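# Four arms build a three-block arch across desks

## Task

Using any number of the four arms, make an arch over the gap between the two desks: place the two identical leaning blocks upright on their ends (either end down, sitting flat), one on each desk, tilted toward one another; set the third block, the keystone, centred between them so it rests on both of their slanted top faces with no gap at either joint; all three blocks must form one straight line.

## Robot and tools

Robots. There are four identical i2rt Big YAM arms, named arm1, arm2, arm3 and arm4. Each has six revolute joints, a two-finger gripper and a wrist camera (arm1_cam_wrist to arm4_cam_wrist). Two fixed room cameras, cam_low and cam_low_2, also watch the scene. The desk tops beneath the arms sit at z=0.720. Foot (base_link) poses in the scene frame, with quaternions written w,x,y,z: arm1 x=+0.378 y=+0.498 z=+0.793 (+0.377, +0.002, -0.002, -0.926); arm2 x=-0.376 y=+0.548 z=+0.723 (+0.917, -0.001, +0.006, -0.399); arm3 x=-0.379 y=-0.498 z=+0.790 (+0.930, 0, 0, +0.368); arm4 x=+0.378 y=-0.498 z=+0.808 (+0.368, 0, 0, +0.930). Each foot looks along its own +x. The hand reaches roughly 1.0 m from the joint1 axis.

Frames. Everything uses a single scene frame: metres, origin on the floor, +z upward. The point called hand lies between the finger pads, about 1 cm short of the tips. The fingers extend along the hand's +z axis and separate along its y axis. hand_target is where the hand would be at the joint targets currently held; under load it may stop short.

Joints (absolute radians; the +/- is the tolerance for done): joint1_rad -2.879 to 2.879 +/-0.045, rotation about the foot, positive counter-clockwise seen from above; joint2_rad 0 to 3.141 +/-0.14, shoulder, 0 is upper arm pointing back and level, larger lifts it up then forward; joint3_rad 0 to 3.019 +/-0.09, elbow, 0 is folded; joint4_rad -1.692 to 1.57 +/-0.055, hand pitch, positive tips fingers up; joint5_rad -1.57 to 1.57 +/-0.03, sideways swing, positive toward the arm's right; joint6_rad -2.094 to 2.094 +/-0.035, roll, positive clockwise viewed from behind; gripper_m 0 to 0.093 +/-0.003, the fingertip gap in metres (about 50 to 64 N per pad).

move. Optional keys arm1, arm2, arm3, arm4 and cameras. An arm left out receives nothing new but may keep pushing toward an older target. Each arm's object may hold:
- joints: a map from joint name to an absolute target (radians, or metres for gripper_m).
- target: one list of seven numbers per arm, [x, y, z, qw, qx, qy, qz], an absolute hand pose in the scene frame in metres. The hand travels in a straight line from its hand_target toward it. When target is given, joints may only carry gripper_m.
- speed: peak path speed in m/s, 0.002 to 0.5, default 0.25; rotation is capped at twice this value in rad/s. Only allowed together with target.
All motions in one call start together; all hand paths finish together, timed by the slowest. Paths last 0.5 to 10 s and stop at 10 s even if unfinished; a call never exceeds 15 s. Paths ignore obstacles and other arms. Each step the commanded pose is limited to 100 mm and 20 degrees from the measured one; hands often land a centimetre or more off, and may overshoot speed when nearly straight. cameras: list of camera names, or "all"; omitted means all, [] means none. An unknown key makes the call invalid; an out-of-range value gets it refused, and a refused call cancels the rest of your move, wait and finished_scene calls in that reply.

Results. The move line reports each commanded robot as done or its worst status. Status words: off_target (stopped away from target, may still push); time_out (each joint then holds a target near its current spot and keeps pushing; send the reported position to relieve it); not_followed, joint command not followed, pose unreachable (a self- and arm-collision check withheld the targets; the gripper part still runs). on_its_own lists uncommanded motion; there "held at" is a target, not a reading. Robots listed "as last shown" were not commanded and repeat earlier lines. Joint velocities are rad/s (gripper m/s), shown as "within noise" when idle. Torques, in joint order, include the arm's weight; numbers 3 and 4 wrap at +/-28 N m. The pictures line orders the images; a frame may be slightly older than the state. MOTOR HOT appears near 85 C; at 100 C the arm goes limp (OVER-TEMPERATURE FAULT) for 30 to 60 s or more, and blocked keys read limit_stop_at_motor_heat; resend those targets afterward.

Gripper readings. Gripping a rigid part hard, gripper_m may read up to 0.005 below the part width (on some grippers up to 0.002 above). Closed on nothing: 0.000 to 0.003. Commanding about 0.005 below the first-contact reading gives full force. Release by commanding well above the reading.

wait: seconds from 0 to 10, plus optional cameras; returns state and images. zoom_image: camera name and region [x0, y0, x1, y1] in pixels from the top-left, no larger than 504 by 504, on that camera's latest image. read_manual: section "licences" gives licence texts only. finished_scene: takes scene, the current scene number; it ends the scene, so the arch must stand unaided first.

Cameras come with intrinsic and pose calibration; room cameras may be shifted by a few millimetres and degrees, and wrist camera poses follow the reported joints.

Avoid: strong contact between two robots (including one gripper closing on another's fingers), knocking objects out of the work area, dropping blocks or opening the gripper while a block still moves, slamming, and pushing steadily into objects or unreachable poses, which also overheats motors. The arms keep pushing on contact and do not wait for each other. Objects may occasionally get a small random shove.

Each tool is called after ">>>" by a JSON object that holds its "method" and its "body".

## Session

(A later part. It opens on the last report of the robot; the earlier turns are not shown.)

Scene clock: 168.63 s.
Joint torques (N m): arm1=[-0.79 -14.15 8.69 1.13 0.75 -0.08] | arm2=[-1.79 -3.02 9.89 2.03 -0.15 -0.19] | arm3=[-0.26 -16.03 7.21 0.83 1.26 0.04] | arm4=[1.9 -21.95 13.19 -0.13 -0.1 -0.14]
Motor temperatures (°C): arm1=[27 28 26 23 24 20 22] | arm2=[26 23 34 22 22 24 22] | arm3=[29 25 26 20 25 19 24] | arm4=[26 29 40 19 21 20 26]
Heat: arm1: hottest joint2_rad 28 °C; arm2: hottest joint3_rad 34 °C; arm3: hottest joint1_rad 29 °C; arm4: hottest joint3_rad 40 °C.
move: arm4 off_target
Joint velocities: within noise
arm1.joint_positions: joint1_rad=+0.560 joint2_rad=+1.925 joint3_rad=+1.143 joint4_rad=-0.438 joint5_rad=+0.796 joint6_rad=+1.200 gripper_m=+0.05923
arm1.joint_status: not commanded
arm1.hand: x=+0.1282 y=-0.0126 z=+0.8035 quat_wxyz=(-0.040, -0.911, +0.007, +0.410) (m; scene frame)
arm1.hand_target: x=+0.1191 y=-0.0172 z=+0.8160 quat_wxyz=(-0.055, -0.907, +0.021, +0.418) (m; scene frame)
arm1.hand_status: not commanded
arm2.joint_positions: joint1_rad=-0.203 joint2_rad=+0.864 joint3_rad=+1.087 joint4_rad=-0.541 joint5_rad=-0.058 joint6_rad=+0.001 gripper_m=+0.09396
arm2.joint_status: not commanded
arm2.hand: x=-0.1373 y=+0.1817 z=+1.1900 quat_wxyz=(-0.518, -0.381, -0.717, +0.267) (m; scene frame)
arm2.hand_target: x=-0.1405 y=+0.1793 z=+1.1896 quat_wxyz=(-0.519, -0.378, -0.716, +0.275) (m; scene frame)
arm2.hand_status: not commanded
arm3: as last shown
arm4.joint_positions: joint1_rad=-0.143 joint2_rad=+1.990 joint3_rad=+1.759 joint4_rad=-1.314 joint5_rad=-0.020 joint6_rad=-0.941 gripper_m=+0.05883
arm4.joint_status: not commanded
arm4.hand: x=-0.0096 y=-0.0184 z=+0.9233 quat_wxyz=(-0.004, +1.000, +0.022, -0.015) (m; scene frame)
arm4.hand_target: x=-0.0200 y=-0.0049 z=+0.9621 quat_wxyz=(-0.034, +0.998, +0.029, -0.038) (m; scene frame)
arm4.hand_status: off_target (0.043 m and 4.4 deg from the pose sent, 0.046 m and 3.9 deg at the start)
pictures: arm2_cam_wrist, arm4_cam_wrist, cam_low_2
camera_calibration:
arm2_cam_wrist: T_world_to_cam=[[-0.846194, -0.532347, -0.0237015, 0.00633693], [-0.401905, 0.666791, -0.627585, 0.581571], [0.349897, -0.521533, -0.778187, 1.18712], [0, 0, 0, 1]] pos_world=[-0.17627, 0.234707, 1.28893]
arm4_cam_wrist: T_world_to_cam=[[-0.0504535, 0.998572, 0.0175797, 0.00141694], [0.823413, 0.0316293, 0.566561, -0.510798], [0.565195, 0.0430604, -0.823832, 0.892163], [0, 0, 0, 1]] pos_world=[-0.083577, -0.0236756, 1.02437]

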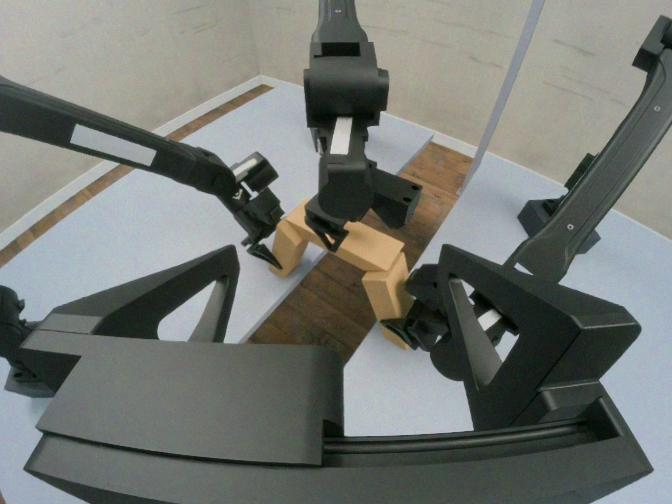

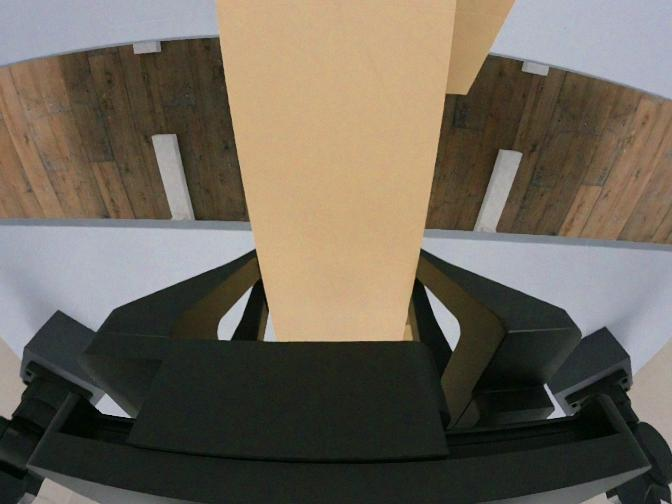

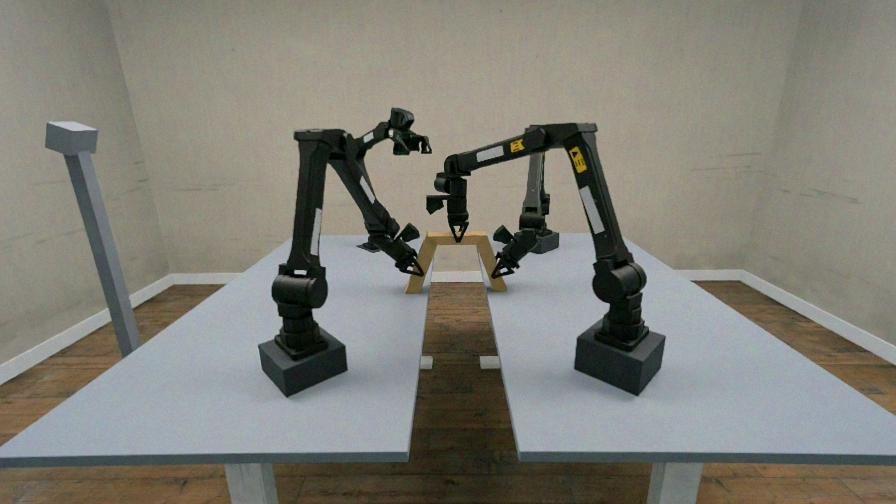

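>>> {"method": "move", "body": {"arm4": {"target":[-0.0215,0.010,0.975,0.034,-0.998,-0.032,0.038],"speed":0.08}, "cameras": ["cam_low_2","arm2_cam_wrist","arm4_cam_wrist"]}}

>>> {"method": "zoom_image", "body": {"camera": "cam_low_2", "region": [410, 210, 510, 270]}}

>>> {"method": "zoom_image", "body": {"camera": "arm2_cam_wrist", "region": [230, 130, 430, 290]}}

Scene clock: 172.97 s.
Joint torques (N m): arm1=[-0.91 -14.1 8.69 1.16 0.74 -0.08] | arm2=[-2.02 -3.25 9.87 2.07 -0.16 -0.19] | arm3=[-0.15 -15.85 7.17 0.96 1.24 0.05] | arm4=[0.91 -20.19 13.46 -0.09 -0.17 -0.12]
Motor temperatures (°C): arm1=[27 28 26 23 24 20 22] | arm2=[26 23 34 22 22 24 22] | arm3=[29 25 26 20 25 19 24] | arm4=[26 29 41 19 21 20 26]
Heat: arm1: hottest joint2_rad 28 °C; arm2: hottest joint3_rad 34 °C; arm3: hottest joint1_rad 29 °C; arm4: hottest joint3_rad 41 °C.
move: arm4 off_target
Joint velocities: within noise
arm1, arm2, arm3: as last shown
arm4.joint_positions: joint1_rad=-0.145 joint2_rad=+1.990 joint3_rad=+1.834 joint4_rad=-1.363 joint5_rad=-0.020 joint6_rad=-0.961 gripper_m=+0.05883
arm4.joint_status: not commanded
arm4.hand: x=-0.0161 y=-0.0084 z=+0.9517 quat_wxyz=(-0.015, +0.999, +0.032, -0.023) (m; scene frame)
arm4.hand_target: x=-0.0204 y=+0.0088 z=+0.9752 quat_wxyz=(-0.035, +0.998, +0.032, -0.038) (m; scene frame)
arm4.hand_status: off_target (0.030 m and 2.8 deg from the pose sent, 0.060 m and 4.4 deg at the start)
pictures: arm2_cam_wrist, arm4_cam_wrist, cam_low_2
camera_calibration:
arm2_cam_wrist: T_world_to_cam=[[-0.846194, -0.532347, -0.0237015, 0.00633693], [-0.401905, 0.666791, -0.627585, 0.581571], [0.349897, -0.521533, -0.778187, 1.18712], [0, 0, 0, 1]] pos_world=[-0.17627, 0.234707, 1.28893]
arm4_cam_wrist: T_world_to_cam=[[-0.0679692, 0.996898, 0.0396884, -0.0307677], [0.831698, 0.0346441, 0.554147, -0.509869], [0.551053, 0.0706736, -0.831472, 0.92606], [0, 0, 0, 1]] pos_world=[-0.0883423, -0.0171118, 1.05376]

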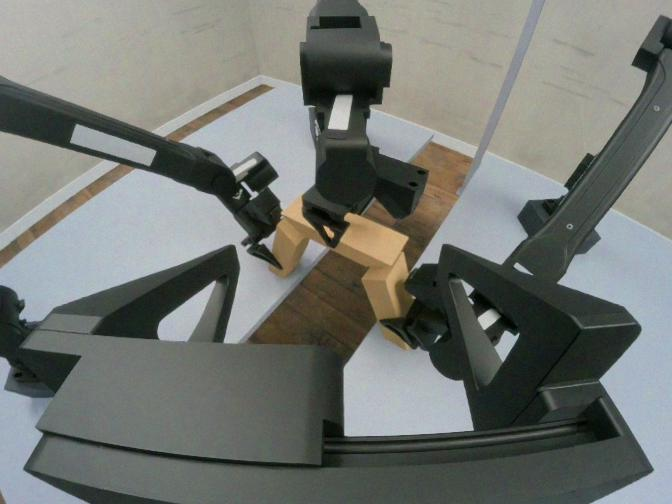

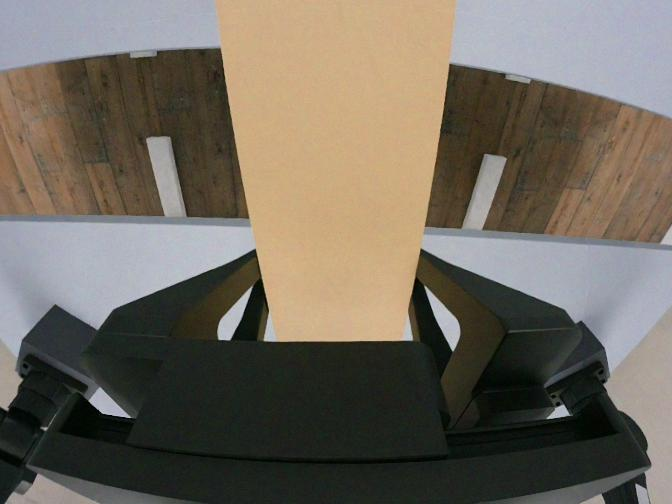

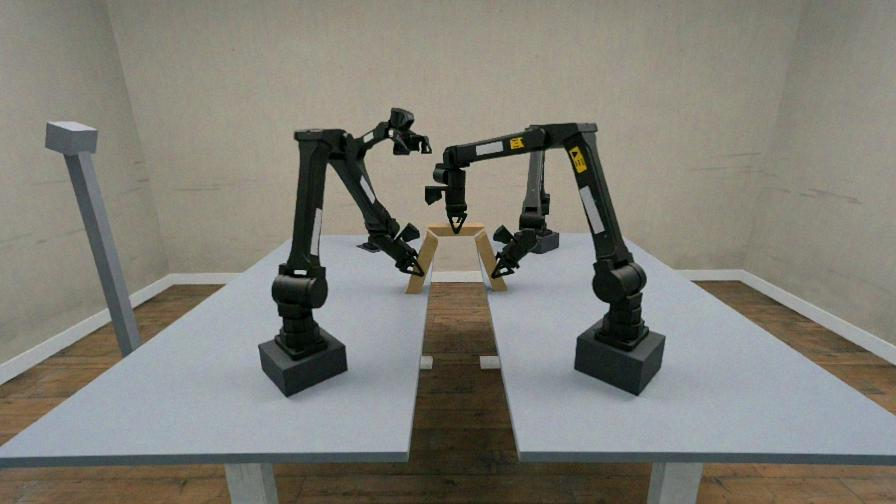

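Scaled by 5.040 from the camera's 896x504 image, which has a finer 1280x720 frame.

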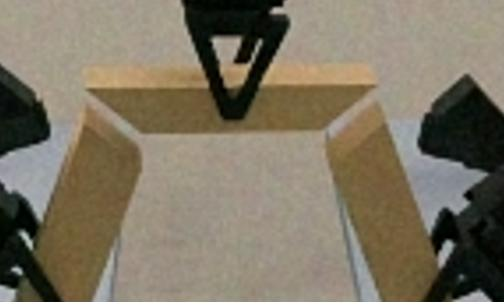

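Scaled by 2.520 from the camera's 672x504 image, which has a finer 960x720 frame.

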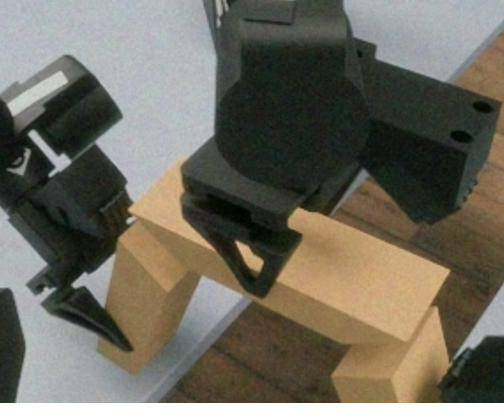

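>>> {"method": "move", "body": {"arm4": {"target":[-0.0195,0.0125,0.963,0.034,-0.998,-0.020,0.038],"speed":0.06}, "cameras": ["cam_low_2","arm2_cam_wrist"]}}

>>> {"method": "zoom_image", "body": {"camera": "cam_low_2", "region": [410, 210, 510, 270]}}

>>> {"method": "zoom_image", "body": {"camera": "arm2_cam_wrist", "region": [230, 130, 430, 290]}}

Scene clock: 175.90 s.
Joint torques (N m): arm1=[-0.73 -14.04 8.68 1.14 0.74 -0.08] | arm2=[-1.85 -3.37 9.91 1.99 -0.15 -0.17] | arm3=[0.03 -15.62 7.21 0.92 1.26 0.04] | arm4=[0.97 -20.42 12.01 1.05 -0.16 0.08]
Motor temperatures (°C): arm1=[26 28 26 23 24 20 22] | arm2=[26 23 34 22 22 24 22] | arm3=[29 25 26 20 25 19 24] | arm4=[26 29 41 19 21 20 26]
Heat: arm1: hottest joint2_rad 28 °C; arm2: hottest joint3_rad 34 °C; arm3: hottest joint1_rad 29 °C; arm4: hottest joint3_rad 41 °C.
move: arm4 off_target
Joint velocities: within noise
arm1, arm2, arm3: as last shown
arm4.joint_positions: joint1_rad=-0.150 joint2_rad=+1.999 joint3_rad=+1.834 joint4_rad=-1.363 joint5_rad=-0.020 joint6_rad=-0.961 gripper_m=+0.05883
arm4.joint_status: not commanded
arm4.hand: x=-0.0137 y=-0.0064 z=+0.9464 quat_wxyz=(-0.011, +0.999, +0.029, -0.021) (m; scene frame)
arm4.hand_target: x=-0.0188 y=+0.0117 z=+0.9632 quat_wxyz=(-0.034, +0.998, +0.020, -0.038) (m; scene frame)
arm4.hand_status: off_target (0.026 m and 3.4 deg from the pose sent, 0.024 m and 3.1 deg at the start)
pictures: arm2_cam_wrist, cam_low_2
camera_calibration:
arm2_cam_wrist: T_world_to_cam=[[-0.846194, -0.532347, -0.0237015, 0.00633693], [-0.401905, 0.666791, -0.627585, 0.581571], [0.349897, -0.521533, -0.778187, 1.18712], [0, 0, 0, 1]] pos_world=[-0.17627, 0.234707, 1.28893]

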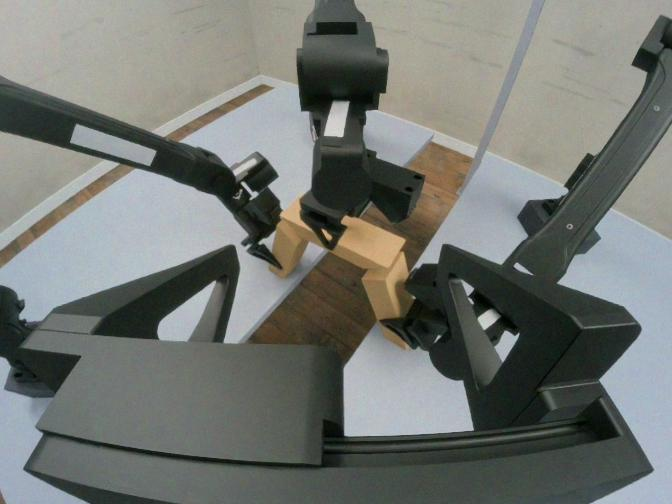

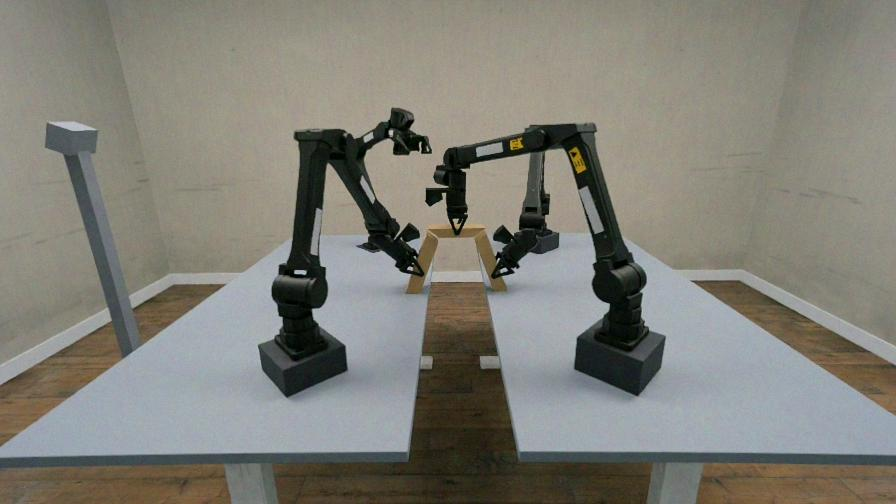

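Scaled by 5.040 from the camera's 896x504 image, which has a finer 1280x720 frame.

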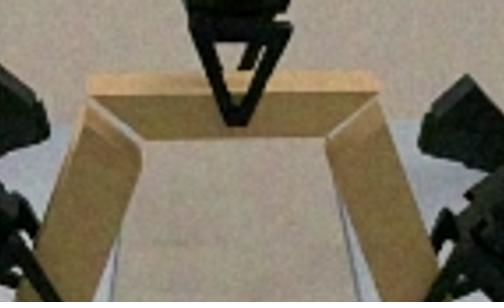

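Scaled by 2.520 from the camera's 672x504 image, which has a finer 960x720 frame.

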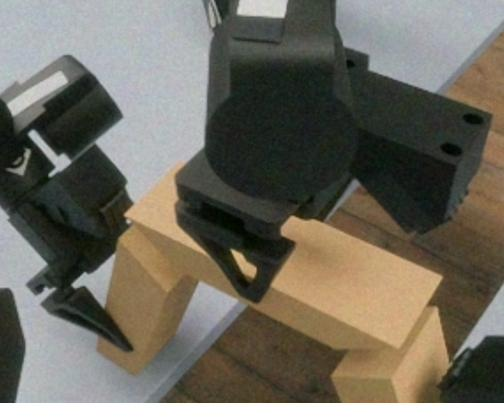

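>>> {"method": "move", "body": {"arm4": {"target":[-0.0185,0.0145,0.951,0.034,-0.998,-0.006,0.038],"speed":0.05}, "cameras": ["cam_low_2","arm2_cam_wrist","arm4_cam_wrist"]}}

>>> {"method": "zoom_image", "body": {"camera": "cam_low_2", "region": [410, 210, 510, 270]}}

>>> {"method": "zoom_image", "body": {"camera": "arm2_cam_wrist", "region": [230, 130, 430, 290]}}

Scene clock: 178.37 s.
Joint torques (N m): arm1=[-0.97 -14.1 8.68 1.14 0.74 -0.08] | arm2=[-1.9 -3.25 9.84 2.07 -0.12 -0.19] | arm3=[-0.32 -16.32 7.19 0.81 1.23 0.05] | arm4=[0.85 -20.42 10.74 1.2 -0.12 0.15]
Motor temperatures (°C): arm1=[26 28 26 23 24 20 22] | arm2=[26 23 34 22 22 24 22] | arm3=[29 25 26 20 25 19 24] | arm4=[26 28 40 19 21 20 26]
Heat: arm1: hottest joint2_rad 28 °C; arm2: hottest joint3_rad 34 °C; arm3: hottest joint1_rad 29 °C; arm4: hottest joint3_rad 40 °C.
move: arm4 off_target
Joint velocities: within noise
arm1, arm2, arm3: as last shown
arm4.joint_positions: joint1_rad=-0.153 joint2_rad=+2.007 joint3_rad=+1.834 joint4_rad=-1.338 joint5_rad=-0.020 joint6_rad=-0.947 gripper_m=+0.05883
arm4.joint_status: not commanded
arm4.hand: x=-0.0161 y=-0.0005 z=+0.9414 quat_wxyz=(-0.018, +0.999, +0.021, -0.025) (m; scene frame)
arm4.hand_target: x=-0.0182 y=+0.0141 z=+0.9513 quat_wxyz=(-0.034, +0.999, +0.009, -0.038) (m; scene frame)
arm4.hand_status: off_target (0.018 m and 2.9 deg from the pose sent, 0.022 m and 4.2 deg at the start)
pictures: arm2_cam_wrist, arm4_cam_wrist, cam_low_2
camera_calibration:
arm2_cam_wrist: T_world_to_cam=[[-0.846194, -0.532347, -0.0237015, 0.00633693], [-0.401905, 0.666791, -0.627585, 0.581571], [0.349897, -0.521533, -0.778187, 1.18712], [0, 0, 0, 1]] pos_world=[-0.17627, 0.234707, 1.28893]
arm4_cam_wrist: T_world_to_cam=[[-0.0463727, 0.997921, 0.0447474, -0.0426007], [0.834878, 0.0141225, 0.550253, -0.500641], [0.548478, 0.0628754, -0.833798, 0.919012], [0, 0, 0, 1]] pos_world=[-0.0880588, -0.00820077, 1.04366]

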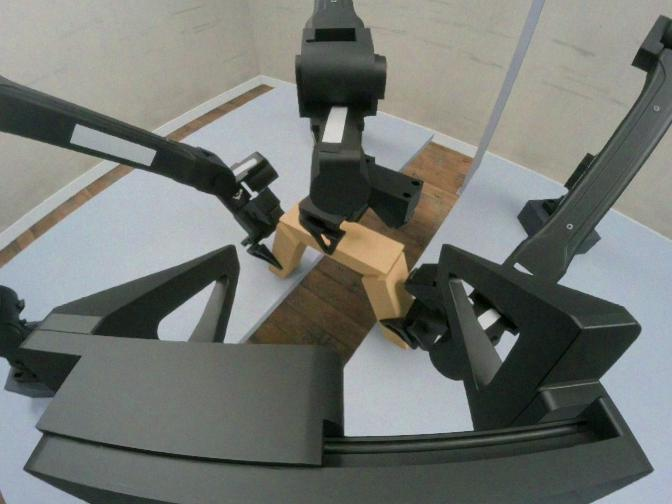

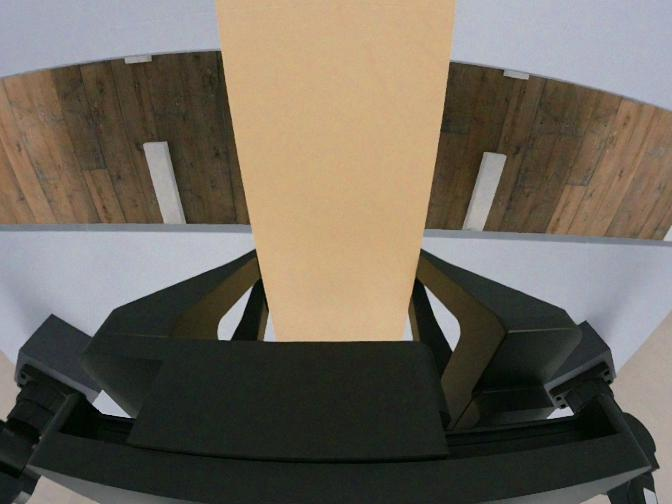

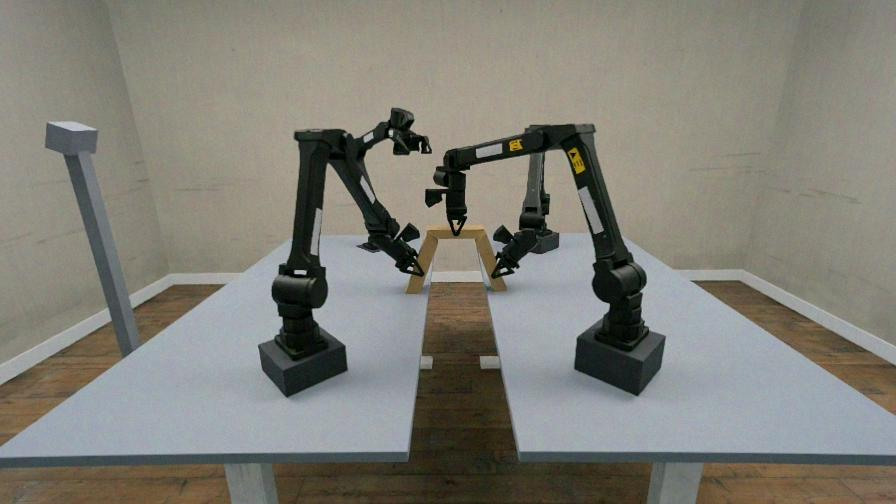

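Scaled by 5.040 from the camera's 896x504 image, which has a finer 1280x720 frame.

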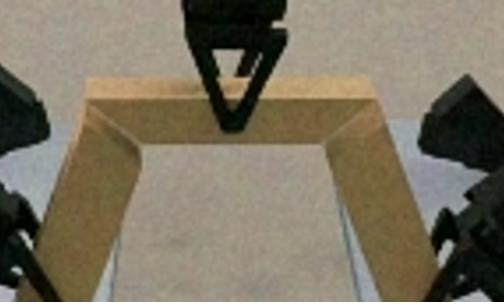

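Scaled by 2.520 from the camera's 672x504 image, which has a finer 960x720 frame.

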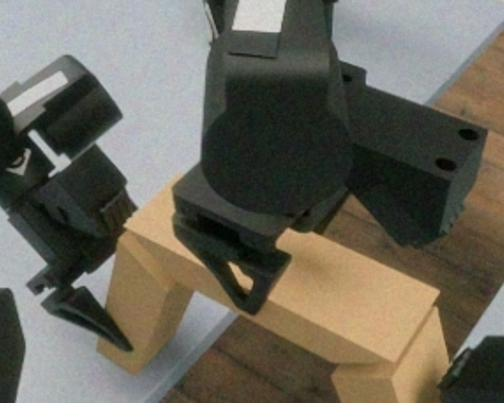

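>>> {"method": "move", "body": {"arm4": {"target":[-0.0145,0.0105,0.945,0.030,-0.998,-0.008,0.034],"speed":0.05}, "cameras": ["cam_low_2","arm2_cam_wrist","arm4_cam_wrist"]}}

>>> {"method": "zoom_image", "body": {"camera": "cam_low_2", "region": [410, 210, 510, 270]}}

>>> {"method": "zoom_image", "body": {"camera": "arm2_cam_wrist", "region": [230, 130, 430, 290]}}

Scene clock: 180.97 s.
Joint torques (N m): arm1=[-0.91 -14.21 8.66 1.16 0.74 -0.07] | arm2=[-1.55 -3.31 9.95 2.07 -0.15 -0.2] | arm3=[-0.5 -16.26 7.27 0.88 1.25 0.08] | arm4=[0.79 -20.78 9.52 1.21 -0.05 0.13]
Motor temperatures (°C): arm1=[26 28 26 23 24 20 22] | arm2=[26 23 33 22 22 24 22] | arm3=[29 25 26 20 25 19 24] | arm4=[26 28 40 19 21 20 26]
Heat: arm1: hottest joint2_rad 28 °C; arm2: hottest joint3_rad 33 °C; arm3: hottest joint1_rad 29 °C; arm4: hottest joint3_rad 40 °C.
move: arm4 off_target
Joint velocities: within noise
arm1, arm2, arm3: as last shown
arm4.joint_positions: joint1_rad=-0.153 joint2_rad=+2.007 joint3_rad=+1.828 joint4_rad=-1.332 joint5_rad=-0.020 joint6_rad=-0.945 gripper_m=+0.05883
arm4.joint_status: not commanded
arm4.hand: x=-0.0158 y=-0.0009 z=+0.9389 quat_wxyz=(-0.017, +0.999, +0.020, -0.025) (m; scene frame)
arm4.hand_target: x=-0.0144 y=+0.0103 z=+0.9450 quat_wxyz=(-0.030, +0.999, +0.008, -0.034) (m; scene frame)
arm4.hand_status: off_target (0.013 m and 2.2 deg from the pose sent, 0.012 m and 2.3 deg at the start)
pictures: arm2_cam_wrist, arm4_cam_wrist, cam_low_2
camera_calibration:
arm2_cam_wrist: T_world_to_cam=[[-0.846194, -0.532347, -0.0237015, 0.00633693], [-0.401905, 0.666791, -0.627585, 0.581571], [0.349897, -0.521533, -0.778187, 1.18712], [0, 0, 0, 1]] pos_world=[-0.17627, 0.234707, 1.28893]
arm4_cam_wrist: T_world_to_cam=[[-0.0448628, 0.998006, 0.0444068, -0.0416937], [0.834837, 0.0130401, 0.550343, -0.499672], [0.548667, 0.0617624, -0.833757, 0.91683], [0, 0, 0, 1]] pos_world=[-0.0877605, -0.00849926, 1.04126]

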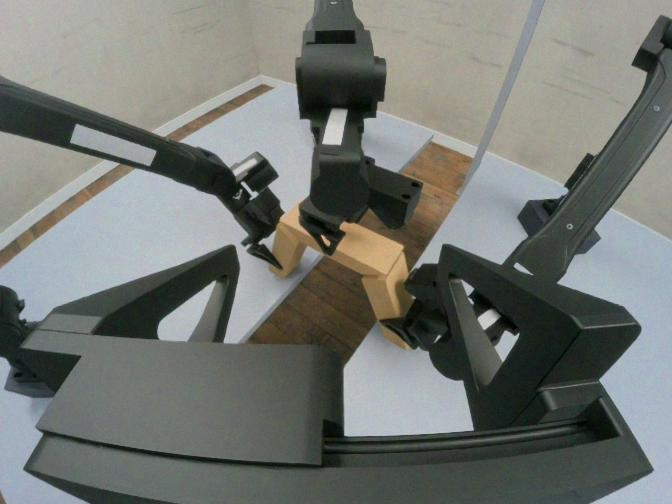

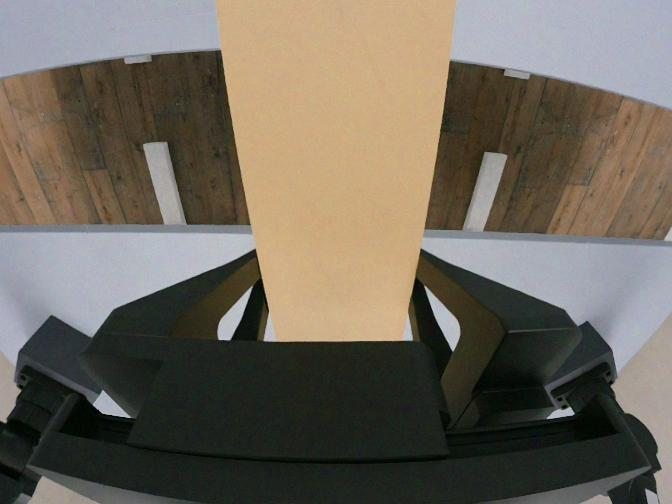

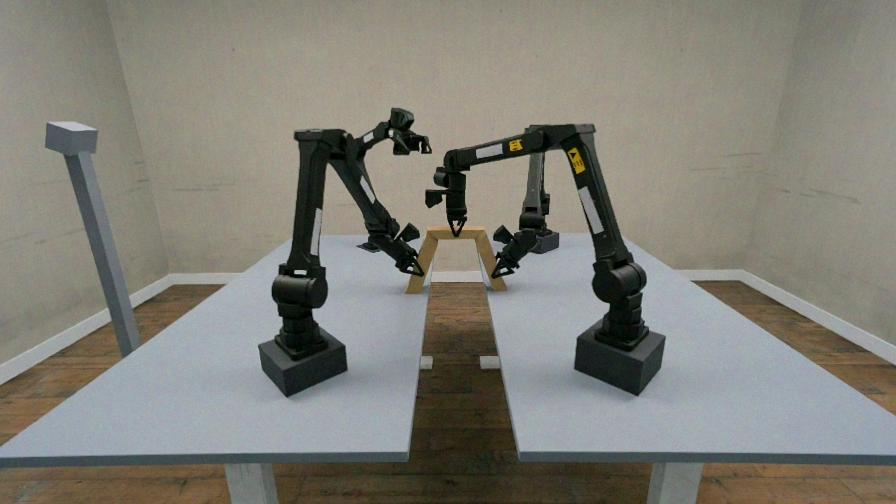

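Scaled by 5.040 from the camera's 896x504 image, which has a finer 1280x720 frame.

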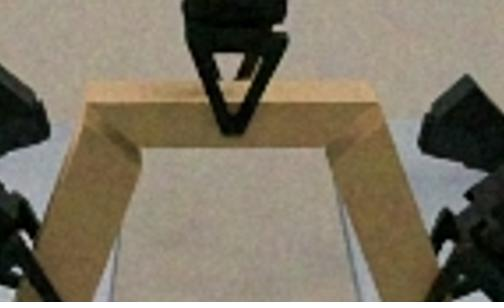

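Scaled by 2.520 from the camera's 672x504 image, which has a finer 960x720 frame.

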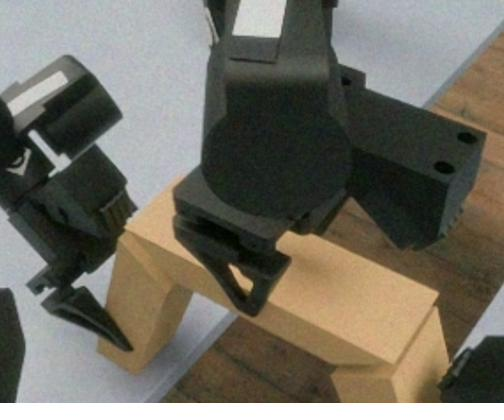

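>>> {"method": "move", "body": {"arm4": {"target":[-0.0100,0.002,0.938,0.024,-0.998,-0.010,0.028],"speed":0.05}, "cameras": ["cam_low_2","arm2_cam_wrist"]}}

>>> {"method": "zoom_image", "body": {"camera": "cam_low_2", "region": [410, 210, 510, 270]}}

>>> {"method": "zoom_image", "body": {"camera": "arm2_cam_wrist", "region": [230, 130, 430, 290]}}

Scene clock: 188.30 s.
Joint torques (N m): arm1=[-0.79 -14.1 8.69 1.14 0.75 -0.08] | arm2=[-1.79 -2.96 9.8 2.06 -0.11 -0.17] | arm3=[-0.15 -16.03 7.15 0.84 1.26 0.04] | arm4=[1.08 -21.6 9.39 1.16 -0.01 0.11]
Motor temperatures (°C): arm1=[26 28 26 23 24 20 22] | arm2=[26 23 33 22 22 24 22] | arm3=[29 25 26 20 25 19 24] | arm4=[26 28 40 19 21 20 26]
Heat: arm1: hottest joint2_rad 28 °C; arm2: hottest joint3_rad 33 °C; arm3: hottest joint1_rad 29 °C; arm4: hottest joint3_rad 40 °C.
move: arm4 off_target
Joint velocities: within noise
arm1, arm2, arm3: as last shown
arm4.joint_positions: joint1_rad=-0.153 joint2_rad=+2.007 joint3_rad=+1.792 joint4_rad=-1.324 joint5_rad=-0.018 joint6_rad=-0.945 gripper_m=+0.05883
arm4.joint_status: not commanded
arm4.hand: x=-0.0097 y=-0.0084 z=+0.9252 quat_wxyz=(-0.007, +1.000, +0.020, -0.016) (m; scene frame)
arm4.hand_target: x=-0.0097 y=+0.0015 z=+0.9381 quat_wxyz=(-0.024, +0.999, +0.010, -0.028) (m; scene frame)
arm4.hand_status: off_target (0.016 m and 2.7 deg from the pose sent, 0.007 m and 1.4 deg at the start)
pictures: arm2_cam_wrist, cam_low_2
camera_calibration:
arm2_cam_wrist: T_world_to_cam=[[-0.846194, -0.532347, -0.0237015, 0.00633693], [-0.401905, 0.666791, -0.627585, 0.581571], [0.349897, -0.521533, -0.778187, 1.18712], [0, 0, 0, 1]] pos_world=[-0.17627, 0.234707, 1.28893]

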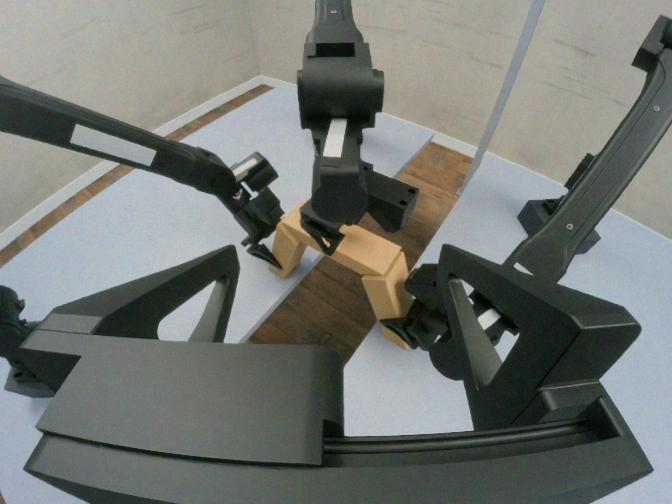

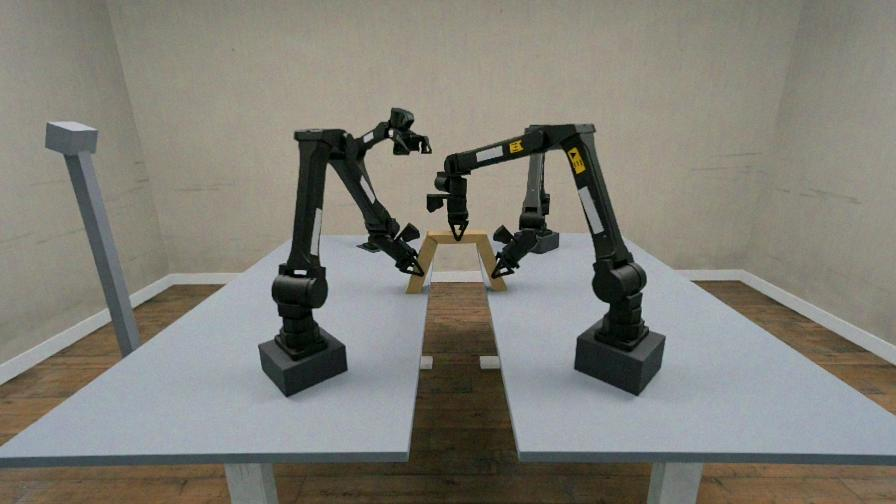

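Scaled by 5.040 from the camera's 896x504 image, which has a finer 1280x720 frame.

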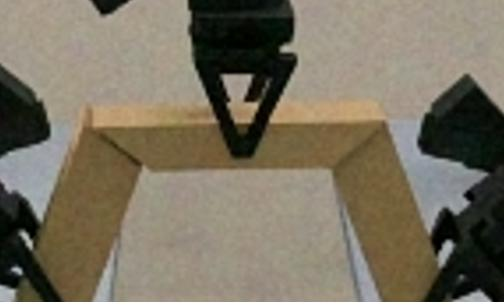

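Scaled by 2.520 from the camera's 672x504 image, which has a finer 960x720 frame.

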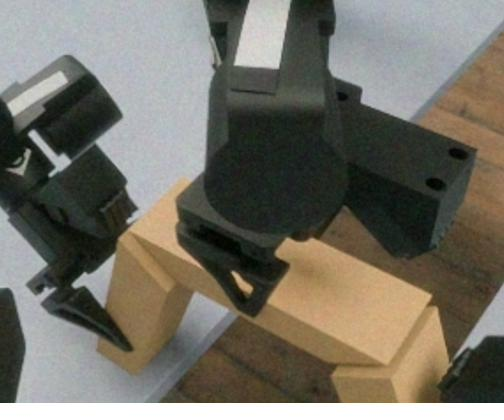

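>>> {"method": "move", "body": {"arm4": {"target":[-0.0110,0.010,0.946,0.026,-0.998,-0.010,0.030],"speed":0.05}, "cameras": ["cam_low_2","arm2_cam_wrist"]}}

>>> {"method": "zoom_image", "body": {"camera": "cam_low_2", "region": [410, 210, 510, 270]}}

>>> {"method": "zoom_image", "body": {"camera": "arm2_cam_wrist", "region": [230, 130, 430, 290]}}

Scene clock: 190.87 s.
Joint torques (N m): arm1=[-0.91 -14.21 8.69 1.17 0.74 -0.08] | arm2=[-1.96 -3.19 9.95 2.14 -0.16 -0.17] | arm3=[-0.09 -16.09 7.17 0.83 1.24 0.05] | arm4=[0.79 -20.95 12.03 0.23 -0.06 0.05]
Motor temperatures (°C): arm1=[26 28 26 23 24 20 22] | arm2=[26 23 33 22 22 24 22] | arm3=[29 25 26 20 25 19 24] | arm4=[26 28 40 19 21 20 27]
Heat: arm1: hottest joint2_rad 28 °C; arm2: hottest joint3_rad 33 °C; arm3: hottest joint1_rad 29 °C; arm4: hottest joint3_rad 40 °C.
move: arm4 off_target
Joint velocities: within noise
arm1, arm2, arm3: as last shown
arm4.joint_positions: joint1_rad=-0.158 joint2_rad=+2.007 joint3_rad=+1.792 joint4_rad=-1.323 joint5_rad=-0.018 joint6_rad=-0.945 gripper_m=+0.05883
arm4.joint_status: not commanded
arm4.hand: x=-0.0077 y=-0.0063 z=+0.9252 quat_wxyz=(-0.007, +1.000, +0.018, -0.017) (m; scene frame)
arm4.hand_target: x=-0.0104 y=+0.0094 z=+0.9462 quat_wxyz=(-0.027, +0.999, +0.010, -0.030) (m; scene frame)
arm4.hand_status: off_target (0.027 m and 2.8 deg from the pose sent, 0.028 m and 3.0 deg at the start)
pictures: arm2_cam_wrist, cam_low_2
camera_calibration:
arm2_cam_wrist: T_world_to_cam=[[-0.846194, -0.532347, -0.0237015, 0.00633693], [-0.401905, 0.666791, -0.627585, 0.581571], [0.349897, -0.521533, -0.778187, 1.18712], [0, 0, 0, 1]] pos_world=[-0.17627, 0.234707, 1.28893]

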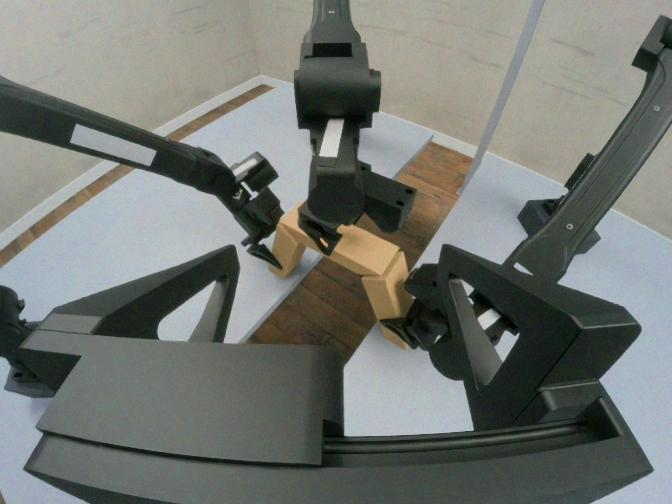

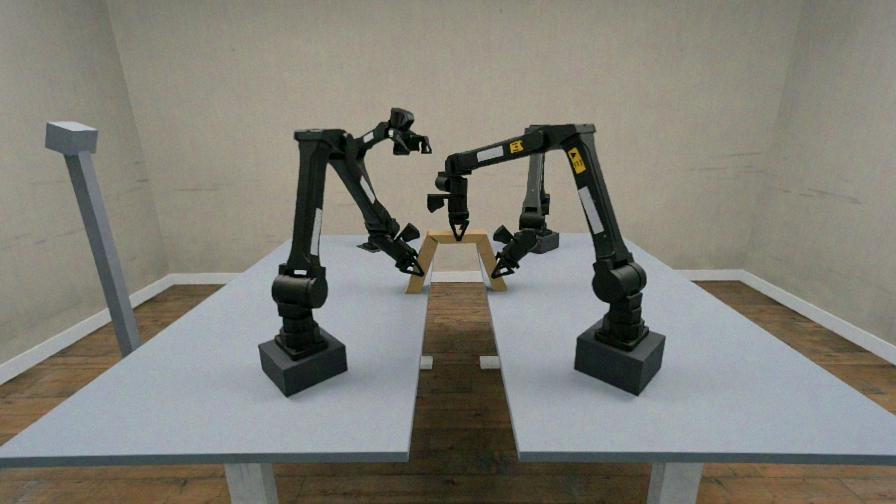

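Scaled by 5.040 from the camera's 896x504 image, which has a finer 1280x720 frame.

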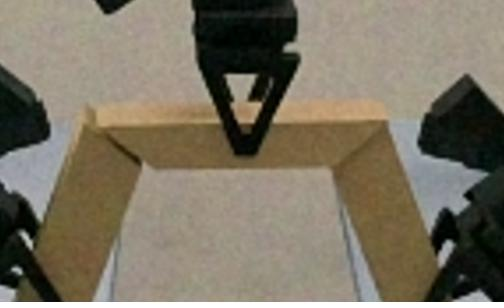

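Scaled by 2.520 from the camera's 672x504 image, which has a finer 960x720 frame.

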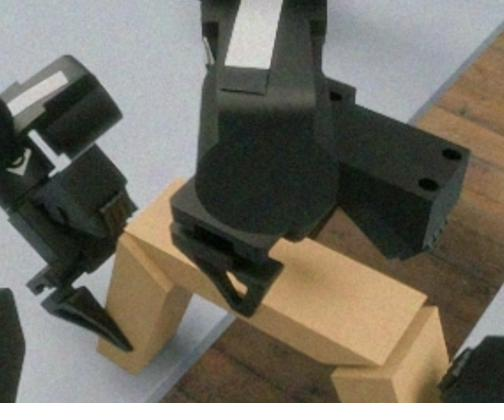

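>>> {"method": "move", "body": {"arm4": {"target":[-0.0170,0.008,0.940,0.026,-0.998,-0.010,0.030],"speed":0.05}, "cameras": ["cam_low_2","arm2_cam_wrist"]}}

>>> {"method": "zoom_image", "body": {"camera": "cam_low_2", "region": [410, 210, 510, 270]}}

>>> {"method": "zoom_image", "body": {"camera": "arm2_cam_wrist", "region": [230, 130, 430, 290]}}

Scene clock: 193.00 s.
Joint torques (N m): arm1=[-0.91 -14.15 8.66 1.16 0.74 -0.08] | arm2=[-1.9 -3.37 10 2.09 -0.15 -0.18] | arm3=[-0.32 -15.85 7.17 0.87 1.27 0.09] | arm4=[1.67 -20.25 11.92 0.62 -0.04 0.12]
Motor temperatures (°C): arm1=[26 28 26 23 24 20 22] | arm2=[26 23 33 22 22 24 22] | arm3=[29 25 26 20 25 19 24] | arm4=[26 28 40 19 21 20 27]
Heat: arm1: hottest joint2_rad 28 °C; arm2: hottest joint3_rad 33 °C; arm3: hottest joint1_rad 29 °C; arm4: hottest joint3_rad 40 °C.
move: arm4 off_target
Joint velocities: within noise
arm1, arm2: as last shown
arm3.joint_positions: joint1_rad=+0.572 joint2_rad=+1.930 joint3_rad=+1.161 joint4_rad=-0.464 joint5_rad=+0.834 joint6_rad=+1.178 gripper_m=+0.06099
arm3.joint_status: not commanded
arm3.hand: x=-0.1195 y=+0.0096 z=+0.8067 quat_wxyz=(-0.427, -0.002, -0.904, -0.021) (m; scene frame)
arm3.hand_target: x=-0.1100 y=+0.0142 z=+0.8192 quat_wxyz=(-0.439, -0.011, -0.898, -0.030) (m; scene frame)
arm3.hand_status: not commanded
arm4.joint_positions: joint1_rad=-0.158 joint2_rad=+2.007 joint3_rad=+1.792 joint4_rad=-1.323 joint5_rad=-0.018 joint6_rad=-0.944 gripper_m=+0.05883
arm4.joint_status: not commanded
arm4.hand: x=-0.0077 y=-0.0063 z=+0.9252 quat_wxyz=(-0.007, +1.000, +0.017, -0.017) (m; scene frame)
arm4.hand_target: x=-0.0164 y=+0.0073 z=+0.9403 quat_wxyz=(-0.026, +0.999, +0.010, -0.030) (m; scene frame)
arm4.hand_status: off_target (0.023 m and 2.8 deg from the pose sent, 0.023 m and 2.8 deg at the start)
pictures: arm2_cam_wrist, cam_low_2
camera_calibration:
arm2_cam_wrist: T_world_to_cam=[[-0.846194, -0.532347, -0.0237015, 0.00633693], [-0.401905, 0.666791, -0.627585, 0.581571], [0.349897, -0.521533, -0.778187, 1.18712], [0, 0, 0, 1]] pos_world=[-0.17627, 0.234707, 1.28893]

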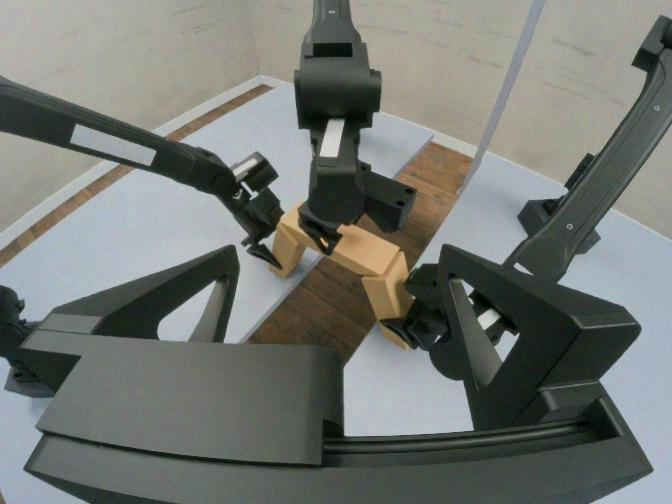

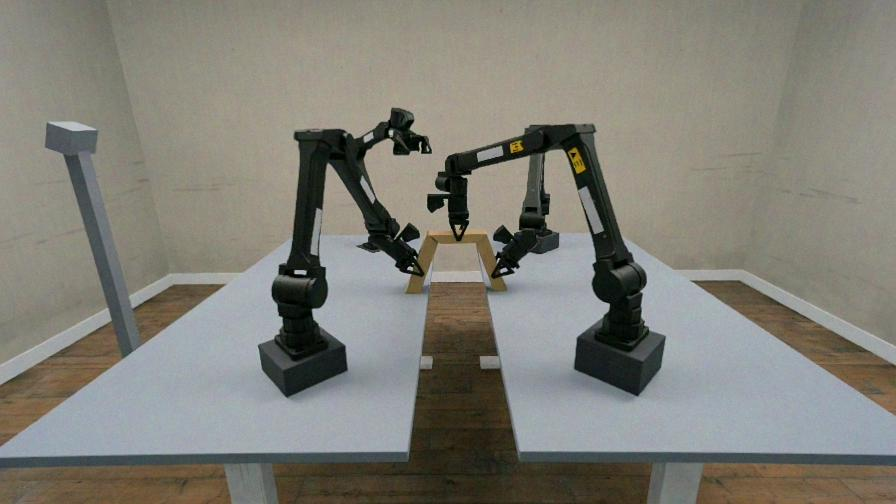

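Scaled by 5.040 from the camera's 896x504 image, which has a finer 1280x720 frame.

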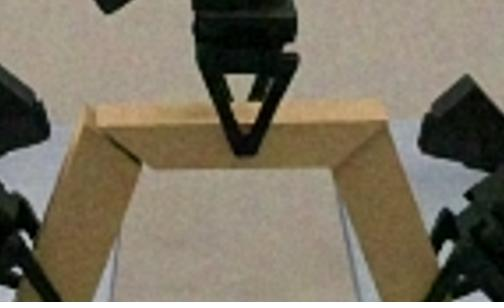

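Scaled by 2.520 from the camera's 672x504 image, which has a finer 960x720 frame.

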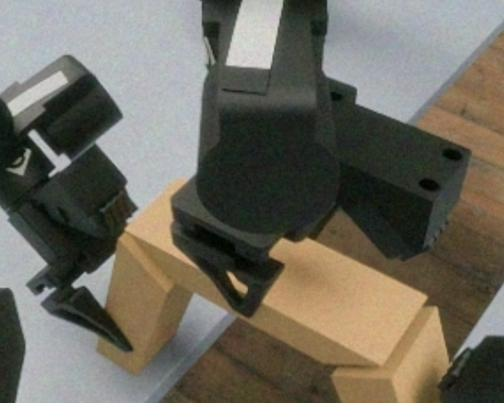

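>>> {"method": "move", "body": {"arm4": {"target":[-0.0200,0.005,0.936,0.026,-0.998,-0.010,0.030],"speed":0.05}, "cameras": ["cam_low_2","arm2_cam_wrist"]}}

>>> {"method": "zoom_image", "body": {"camera": "cam_low_2", "region": [410, 210, 510, 270]}}

>>> {"method": "zoom_image", "body": {"camera": "arm2_cam_wrist", "region": [230, 130, 430, 290]}}

Scene clock: 195.27 s.
Joint torques (N m): arm1=[-0.85 -13.98 8.68 1.17 0.74 -0.08] | arm2=[-1.85 -3.02 9.94 2.04 -0.15 -0.17] | arm3=[-0.03 -15.97 7.28 0.79 1.25 0.06] | arm4=[2.26 -20.19 11.29 1.06 -0.03 0.13]
Motor temperatures (°C): arm1=[26 28 26 23 24 20 22] | arm2=[26 23 33 22 22 24 22] | arm3=[29 25 26 20 25 19 24] | arm4=[26 27 40 19 21 20 27]
Heat: arm1: hottest joint2_rad 28 °C; arm2: hottest joint3_rad 33 °C; arm3: hottest joint1_rad 29 °C; arm4: hottest joint3_rad 40 °C.
move: arm4 off_target
Joint velocities: within noise
arm1.joint_positions: joint1_rad=+0.560 joint2_rad=+1.925 joint3_rad=+1.143 joint4_rad=-0.438 joint5_rad=+0.796 joint6_rad=+1.200 gripper_m=+0.05923
arm1.joint_status: not commanded
arm1.hand: x=+0.1282 y=-0.0126 z=+0.8035 quat_wxyz=(-0.040, -0.911, +0.007, +0.410) (m; scene frame)
arm1.hand_target: x=+0.1191 y=-0.0172 z=+0.8160 quat_wxyz=(-0.055, -0.907, +0.021, +0.418) (m; scene frame)
arm1.hand_status: not commanded
arm2.joint_positions: joint1_rad=-0.203 joint2_rad=+0.864 joint3_rad=+1.087 joint4_rad=-0.541 joint5_rad=-0.058 joint6_rad=+0.001 gripper_m=+0.09396
arm2.joint_status: not commanded
arm2.hand: x=-0.1373 y=+0.1817 z=+1.1900 quat_wxyz=(-0.518, -0.381, -0.717, +0.267) (m; scene frame)
arm2.hand_target: x=-0.1405 y=+0.1793 z=+1.1896 quat_wxyz=(-0.519, -0.378, -0.716, +0.275) (m; scene frame)
arm2.hand_status: not commanded
arm3: as last shown
arm4.joint_positions: joint1_rad=-0.158 joint2_rad=+2.009 joint3_rad=+1.792 joint4_rad=-1.323 joint5_rad=-0.018 joint6_rad=-0.938 gripper_m=+0.05883
arm4.joint_status: not commanded
arm4.hand: x=-0.0076 y=-0.0063 z=+0.9245 quat_wxyz=(-0.007, +1.000, +0.014, -0.016) (m; scene frame)
arm4.hand_target: x=-0.0196 y=+0.0044 z=+0.9363 quat_wxyz=(-0.026, +0.999, +0.010, -0.030) (m; scene frame)
arm4.hand_status: off_target (0.020 m and 2.7 deg from the pose sent, 0.020 m and 2.8 deg at the start)
pictures: arm2_cam_wrist, cam_low_2
camera_calibration:
arm2_cam_wrist: T_world_to_cam=[[-0.846194, -0.532347, -0.0237015, 0.00633693], [-0.401905, 0.666791, -0.627585, 0.581571], [0.349897, -0.521533, -0.778187, 1.18712], [0, 0, 0, 1]] pos_world=[-0.17627, 0.234707, 1.28893]

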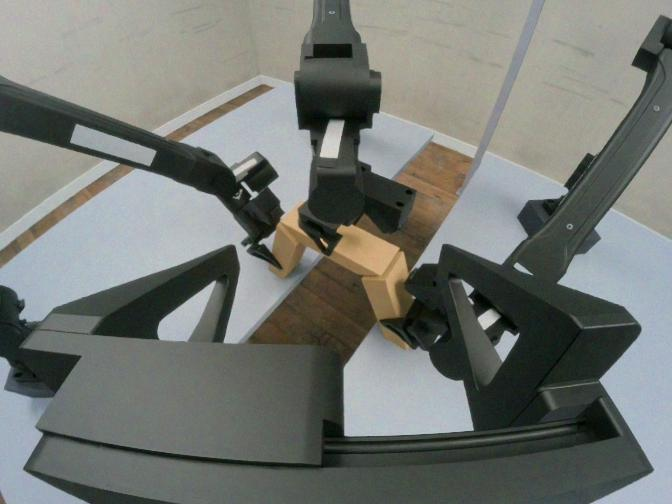

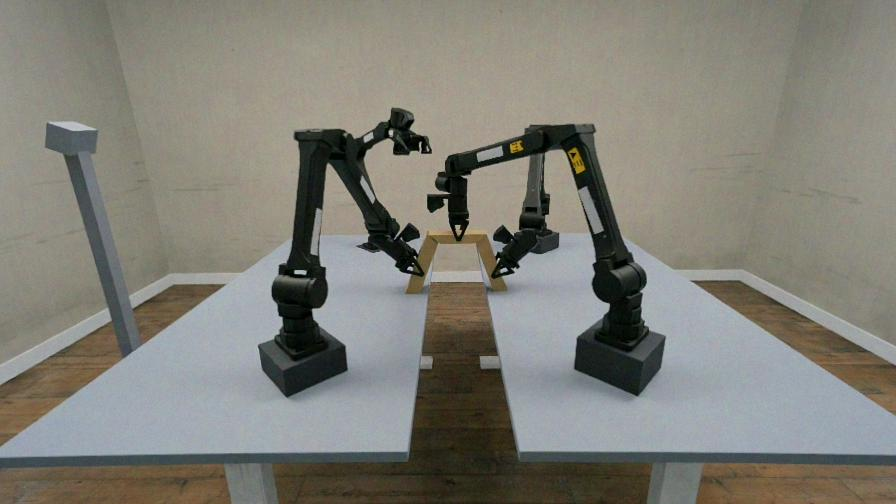

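Scaled by 5.040 from the camera's 896x504 image, which has a finer 1280x720 frame.

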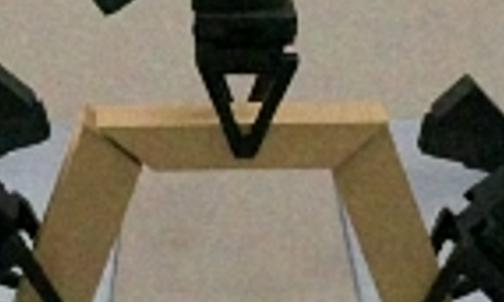

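Scaled by 2.520 from the camera's 672x504 image, which has a finer 960x720 frame.

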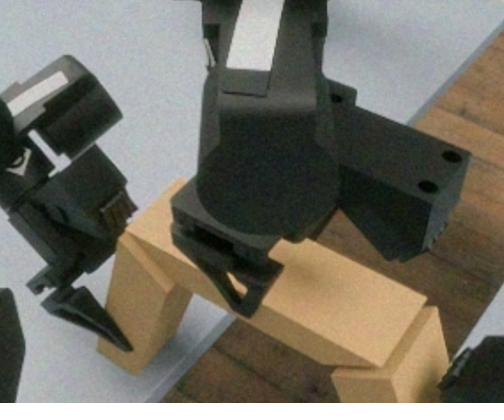

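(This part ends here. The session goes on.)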